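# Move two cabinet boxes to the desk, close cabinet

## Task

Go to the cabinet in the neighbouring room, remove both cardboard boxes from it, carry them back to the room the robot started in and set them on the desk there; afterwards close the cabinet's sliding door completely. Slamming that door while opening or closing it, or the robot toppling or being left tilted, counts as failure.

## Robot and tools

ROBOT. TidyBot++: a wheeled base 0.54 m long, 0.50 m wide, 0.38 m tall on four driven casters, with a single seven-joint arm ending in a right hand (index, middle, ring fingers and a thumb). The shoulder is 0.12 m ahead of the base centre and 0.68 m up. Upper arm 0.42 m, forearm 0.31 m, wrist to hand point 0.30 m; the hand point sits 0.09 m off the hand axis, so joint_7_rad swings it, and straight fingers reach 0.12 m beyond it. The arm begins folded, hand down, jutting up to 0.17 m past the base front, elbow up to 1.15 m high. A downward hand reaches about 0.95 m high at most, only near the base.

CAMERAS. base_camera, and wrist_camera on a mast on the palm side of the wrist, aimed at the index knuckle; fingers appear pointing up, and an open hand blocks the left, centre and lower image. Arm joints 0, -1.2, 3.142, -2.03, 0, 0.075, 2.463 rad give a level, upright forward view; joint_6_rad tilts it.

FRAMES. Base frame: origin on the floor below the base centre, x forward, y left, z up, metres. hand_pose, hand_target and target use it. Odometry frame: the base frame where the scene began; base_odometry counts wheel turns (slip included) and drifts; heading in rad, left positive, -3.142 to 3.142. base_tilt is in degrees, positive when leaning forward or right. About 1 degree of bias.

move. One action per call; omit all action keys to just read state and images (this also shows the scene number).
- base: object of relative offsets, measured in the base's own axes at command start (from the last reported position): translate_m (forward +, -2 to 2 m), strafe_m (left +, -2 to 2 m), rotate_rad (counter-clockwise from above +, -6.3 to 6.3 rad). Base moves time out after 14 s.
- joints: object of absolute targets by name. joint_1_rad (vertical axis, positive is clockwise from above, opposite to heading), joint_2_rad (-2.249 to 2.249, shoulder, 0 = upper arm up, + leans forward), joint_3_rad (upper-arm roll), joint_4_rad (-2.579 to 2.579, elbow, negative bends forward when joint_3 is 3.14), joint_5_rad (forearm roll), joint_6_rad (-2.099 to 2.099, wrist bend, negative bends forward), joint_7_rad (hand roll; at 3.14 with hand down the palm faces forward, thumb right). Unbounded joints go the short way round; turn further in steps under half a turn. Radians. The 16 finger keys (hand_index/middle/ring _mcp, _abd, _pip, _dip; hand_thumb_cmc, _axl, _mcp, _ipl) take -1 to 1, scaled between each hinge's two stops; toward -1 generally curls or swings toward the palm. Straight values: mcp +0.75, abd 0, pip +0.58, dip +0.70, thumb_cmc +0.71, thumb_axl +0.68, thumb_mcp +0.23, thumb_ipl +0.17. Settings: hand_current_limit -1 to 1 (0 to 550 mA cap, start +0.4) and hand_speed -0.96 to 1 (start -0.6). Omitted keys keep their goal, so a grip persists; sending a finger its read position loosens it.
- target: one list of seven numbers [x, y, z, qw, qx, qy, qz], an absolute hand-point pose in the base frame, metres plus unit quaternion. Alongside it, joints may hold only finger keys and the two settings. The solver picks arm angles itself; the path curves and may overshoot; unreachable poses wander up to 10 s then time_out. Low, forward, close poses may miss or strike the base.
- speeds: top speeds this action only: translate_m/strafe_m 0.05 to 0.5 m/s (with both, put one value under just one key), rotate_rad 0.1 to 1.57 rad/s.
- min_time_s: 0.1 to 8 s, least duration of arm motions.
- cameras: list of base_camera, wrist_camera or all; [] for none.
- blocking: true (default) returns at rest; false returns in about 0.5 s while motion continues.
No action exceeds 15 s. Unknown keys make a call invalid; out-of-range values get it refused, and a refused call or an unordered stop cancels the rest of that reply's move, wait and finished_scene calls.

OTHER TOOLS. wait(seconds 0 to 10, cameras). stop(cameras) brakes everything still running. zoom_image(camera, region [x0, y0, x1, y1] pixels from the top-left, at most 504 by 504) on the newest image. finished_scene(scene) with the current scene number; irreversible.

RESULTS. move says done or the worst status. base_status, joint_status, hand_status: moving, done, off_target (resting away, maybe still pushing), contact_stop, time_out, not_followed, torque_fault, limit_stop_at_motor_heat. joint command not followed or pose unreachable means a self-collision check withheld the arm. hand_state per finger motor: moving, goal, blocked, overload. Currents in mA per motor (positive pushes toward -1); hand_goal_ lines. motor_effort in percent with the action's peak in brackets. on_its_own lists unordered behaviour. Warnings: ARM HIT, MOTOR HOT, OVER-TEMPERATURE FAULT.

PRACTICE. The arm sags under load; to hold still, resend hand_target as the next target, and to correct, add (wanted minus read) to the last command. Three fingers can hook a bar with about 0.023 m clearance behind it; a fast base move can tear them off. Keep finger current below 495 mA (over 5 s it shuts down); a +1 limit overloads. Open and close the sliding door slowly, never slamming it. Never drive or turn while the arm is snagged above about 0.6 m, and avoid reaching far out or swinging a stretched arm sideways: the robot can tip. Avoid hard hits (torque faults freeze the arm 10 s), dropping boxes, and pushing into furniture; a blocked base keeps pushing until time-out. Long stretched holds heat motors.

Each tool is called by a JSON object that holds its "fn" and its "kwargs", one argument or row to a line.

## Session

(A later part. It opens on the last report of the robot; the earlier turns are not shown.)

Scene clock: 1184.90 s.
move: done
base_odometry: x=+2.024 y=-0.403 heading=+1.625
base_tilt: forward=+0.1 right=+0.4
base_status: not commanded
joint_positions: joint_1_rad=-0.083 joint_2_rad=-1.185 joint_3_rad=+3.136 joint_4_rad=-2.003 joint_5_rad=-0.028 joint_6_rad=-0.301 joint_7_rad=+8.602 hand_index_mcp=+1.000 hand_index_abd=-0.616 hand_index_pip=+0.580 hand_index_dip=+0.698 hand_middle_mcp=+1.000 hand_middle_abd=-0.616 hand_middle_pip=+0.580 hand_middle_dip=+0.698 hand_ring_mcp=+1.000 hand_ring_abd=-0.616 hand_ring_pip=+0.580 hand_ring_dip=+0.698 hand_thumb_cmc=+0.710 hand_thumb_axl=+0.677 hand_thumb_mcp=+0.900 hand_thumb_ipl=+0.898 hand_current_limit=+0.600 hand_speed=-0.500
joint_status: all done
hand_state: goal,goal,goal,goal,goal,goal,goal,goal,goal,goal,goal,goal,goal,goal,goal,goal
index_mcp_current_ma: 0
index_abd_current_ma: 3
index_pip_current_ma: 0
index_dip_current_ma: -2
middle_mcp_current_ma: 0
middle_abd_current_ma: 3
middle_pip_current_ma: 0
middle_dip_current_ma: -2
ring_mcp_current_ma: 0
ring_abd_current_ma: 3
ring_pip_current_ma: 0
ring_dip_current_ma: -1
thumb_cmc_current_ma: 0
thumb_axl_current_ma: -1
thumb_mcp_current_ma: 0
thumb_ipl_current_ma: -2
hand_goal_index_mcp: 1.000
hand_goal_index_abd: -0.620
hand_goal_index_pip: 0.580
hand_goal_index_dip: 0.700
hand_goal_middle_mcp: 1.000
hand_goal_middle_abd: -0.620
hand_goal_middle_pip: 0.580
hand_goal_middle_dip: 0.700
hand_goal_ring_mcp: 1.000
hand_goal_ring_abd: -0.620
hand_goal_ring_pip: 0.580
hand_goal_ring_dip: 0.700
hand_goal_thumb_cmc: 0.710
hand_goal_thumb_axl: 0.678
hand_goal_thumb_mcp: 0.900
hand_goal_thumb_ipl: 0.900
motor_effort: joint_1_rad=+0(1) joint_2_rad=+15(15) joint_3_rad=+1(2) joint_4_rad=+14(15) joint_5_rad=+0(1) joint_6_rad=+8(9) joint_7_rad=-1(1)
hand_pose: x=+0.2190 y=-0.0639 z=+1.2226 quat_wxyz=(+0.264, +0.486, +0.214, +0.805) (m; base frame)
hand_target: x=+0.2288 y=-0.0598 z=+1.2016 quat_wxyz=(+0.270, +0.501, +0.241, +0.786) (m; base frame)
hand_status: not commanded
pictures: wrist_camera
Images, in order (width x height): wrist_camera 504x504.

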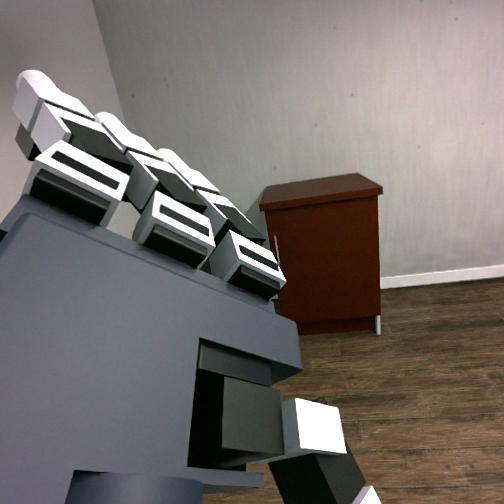

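{"fn": "move", "kwargs": {
  "base": {"translate_m": 0.5},
  "speeds": {"translate_m": 0.4},
  "cameras": ["base_camera", "wrist_camera"]
}}

{"fn": "zoom_image", "kwargs": {
  "camera": "base_camera",
  "region": [200, 0, 560, 150]
}}

{"fn": "zoom_image", "kwargs": {
  "camera": "wrist_camera",
  "region": [220, 150, 480, 410]
}}

Scene clock: 1192.93 s.
move: done
base_odometry: x=+1.996 y=+0.096 heading=+1.626
base_tilt: forward=+0.2 right=+0.4
base_status: done
joint_positions: joint_1_rad=-0.086 joint_2_rad=-1.193 joint_3_rad=+3.137 joint_4_rad=-2.008 joint_5_rad=-0.028 joint_6_rad=-0.303 joint_7_rad=+8.603 hand_index_mcp=+1.000 hand_index_abd=-0.616 hand_index_pip=+0.580 hand_index_dip=+0.698 hand_middle_mcp=+1.000 hand_middle_abd=-0.616 hand_middle_pip=+0.580 hand_middle_dip=+0.698 hand_ring_mcp=+1.000 hand_ring_abd=-0.616 hand_ring_pip=+0.580 hand_ring_dip=+0.698 hand_thumb_cmc=+0.711 hand_thumb_axl=+0.677 hand_thumb_mcp=+0.900 hand_thumb_ipl=+0.898 hand_current_limit=+0.600 hand_speed=-0.500
joint_status: not commanded
hand_state: goal,goal,goal,goal,goal,goal,goal,goal,goal,goal,goal,goal,goal,goal,goal,goal
index_mcp_current_ma: 0
index_abd_current_ma: 3
index_pip_current_ma: 0
index_dip_current_ma: -2
middle_mcp_current_ma: 0
middle_abd_current_ma: 3
middle_pip_current_ma: 0
middle_dip_current_ma: -2
ring_mcp_current_ma: 0
ring_abd_current_ma: 3
ring_pip_current_ma: 0
ring_dip_current_ma: -1
thumb_cmc_current_ma: 0
thumb_axl_current_ma: -1
thumb_mcp_current_ma: 0
thumb_ipl_current_ma: -2
hand_goal_index_mcp: 1.000
hand_goal_index_abd: -0.620
hand_goal_index_pip: 0.580
hand_goal_index_dip: 0.700
hand_goal_middle_mcp: 1.000
hand_goal_middle_abd: -0.620
hand_goal_middle_pip: 0.580
hand_goal_middle_dip: 0.700
hand_goal_ring_mcp: 1.000
hand_goal_ring_abd: -0.620
hand_goal_ring_pip: 0.580
hand_goal_ring_dip: 0.700
hand_goal_thumb_cmc: 0.710
hand_goal_thumb_axl: 0.678
hand_goal_thumb_mcp: 0.900
hand_goal_thumb_ipl: 0.900
motor_effort: joint_1_rad=+1(1) joint_2_rad=+15(17) joint_3_rad=+1(3) joint_4_rad=+12(15) joint_5_rad=+0(1) joint_6_rad=+9(9) joint_7_rad=-1(1)
hand_pose: x=+0.2174 y=-0.0640 z=+1.2201 quat_wxyz=(+0.263, +0.486, +0.214, +0.806) (m; base frame)
hand_target: x=+0.2288 y=-0.0598 z=+1.2016 quat_wxyz=(+0.270, +0.501, +0.241, +0.786) (m; base frame)
hand_status: not commanded
pictures: base_camera, wrist_camera
Images, in order (width x height): base_camera 644x364, wrist_camera 504x504.

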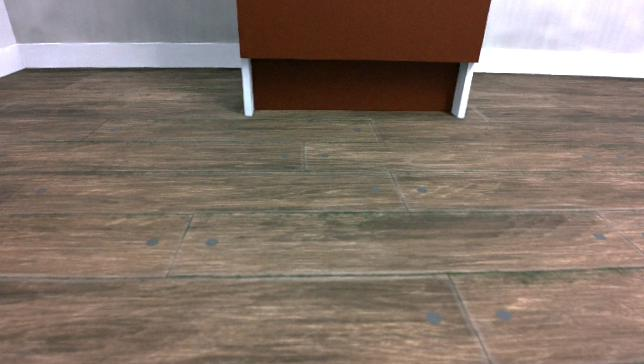

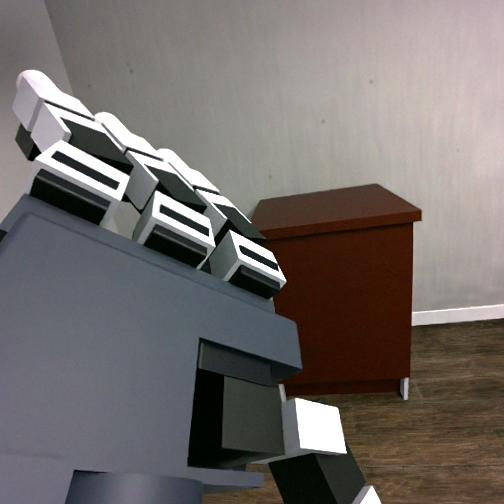

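Scaled by 1.400.

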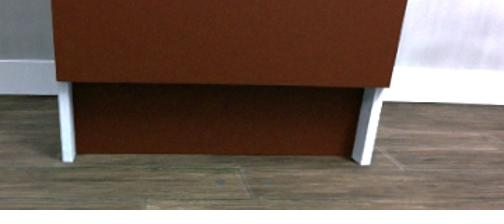

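Scaled by 1.938 from the camera's 504x504 image, which has a finer 720x720 frame.

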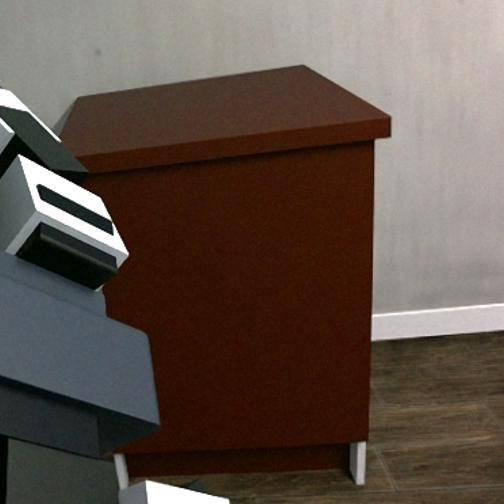

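{"fn": "finished_scene", "kwargs": {
  "scene": 2
}}

The scene is finished: the task was done.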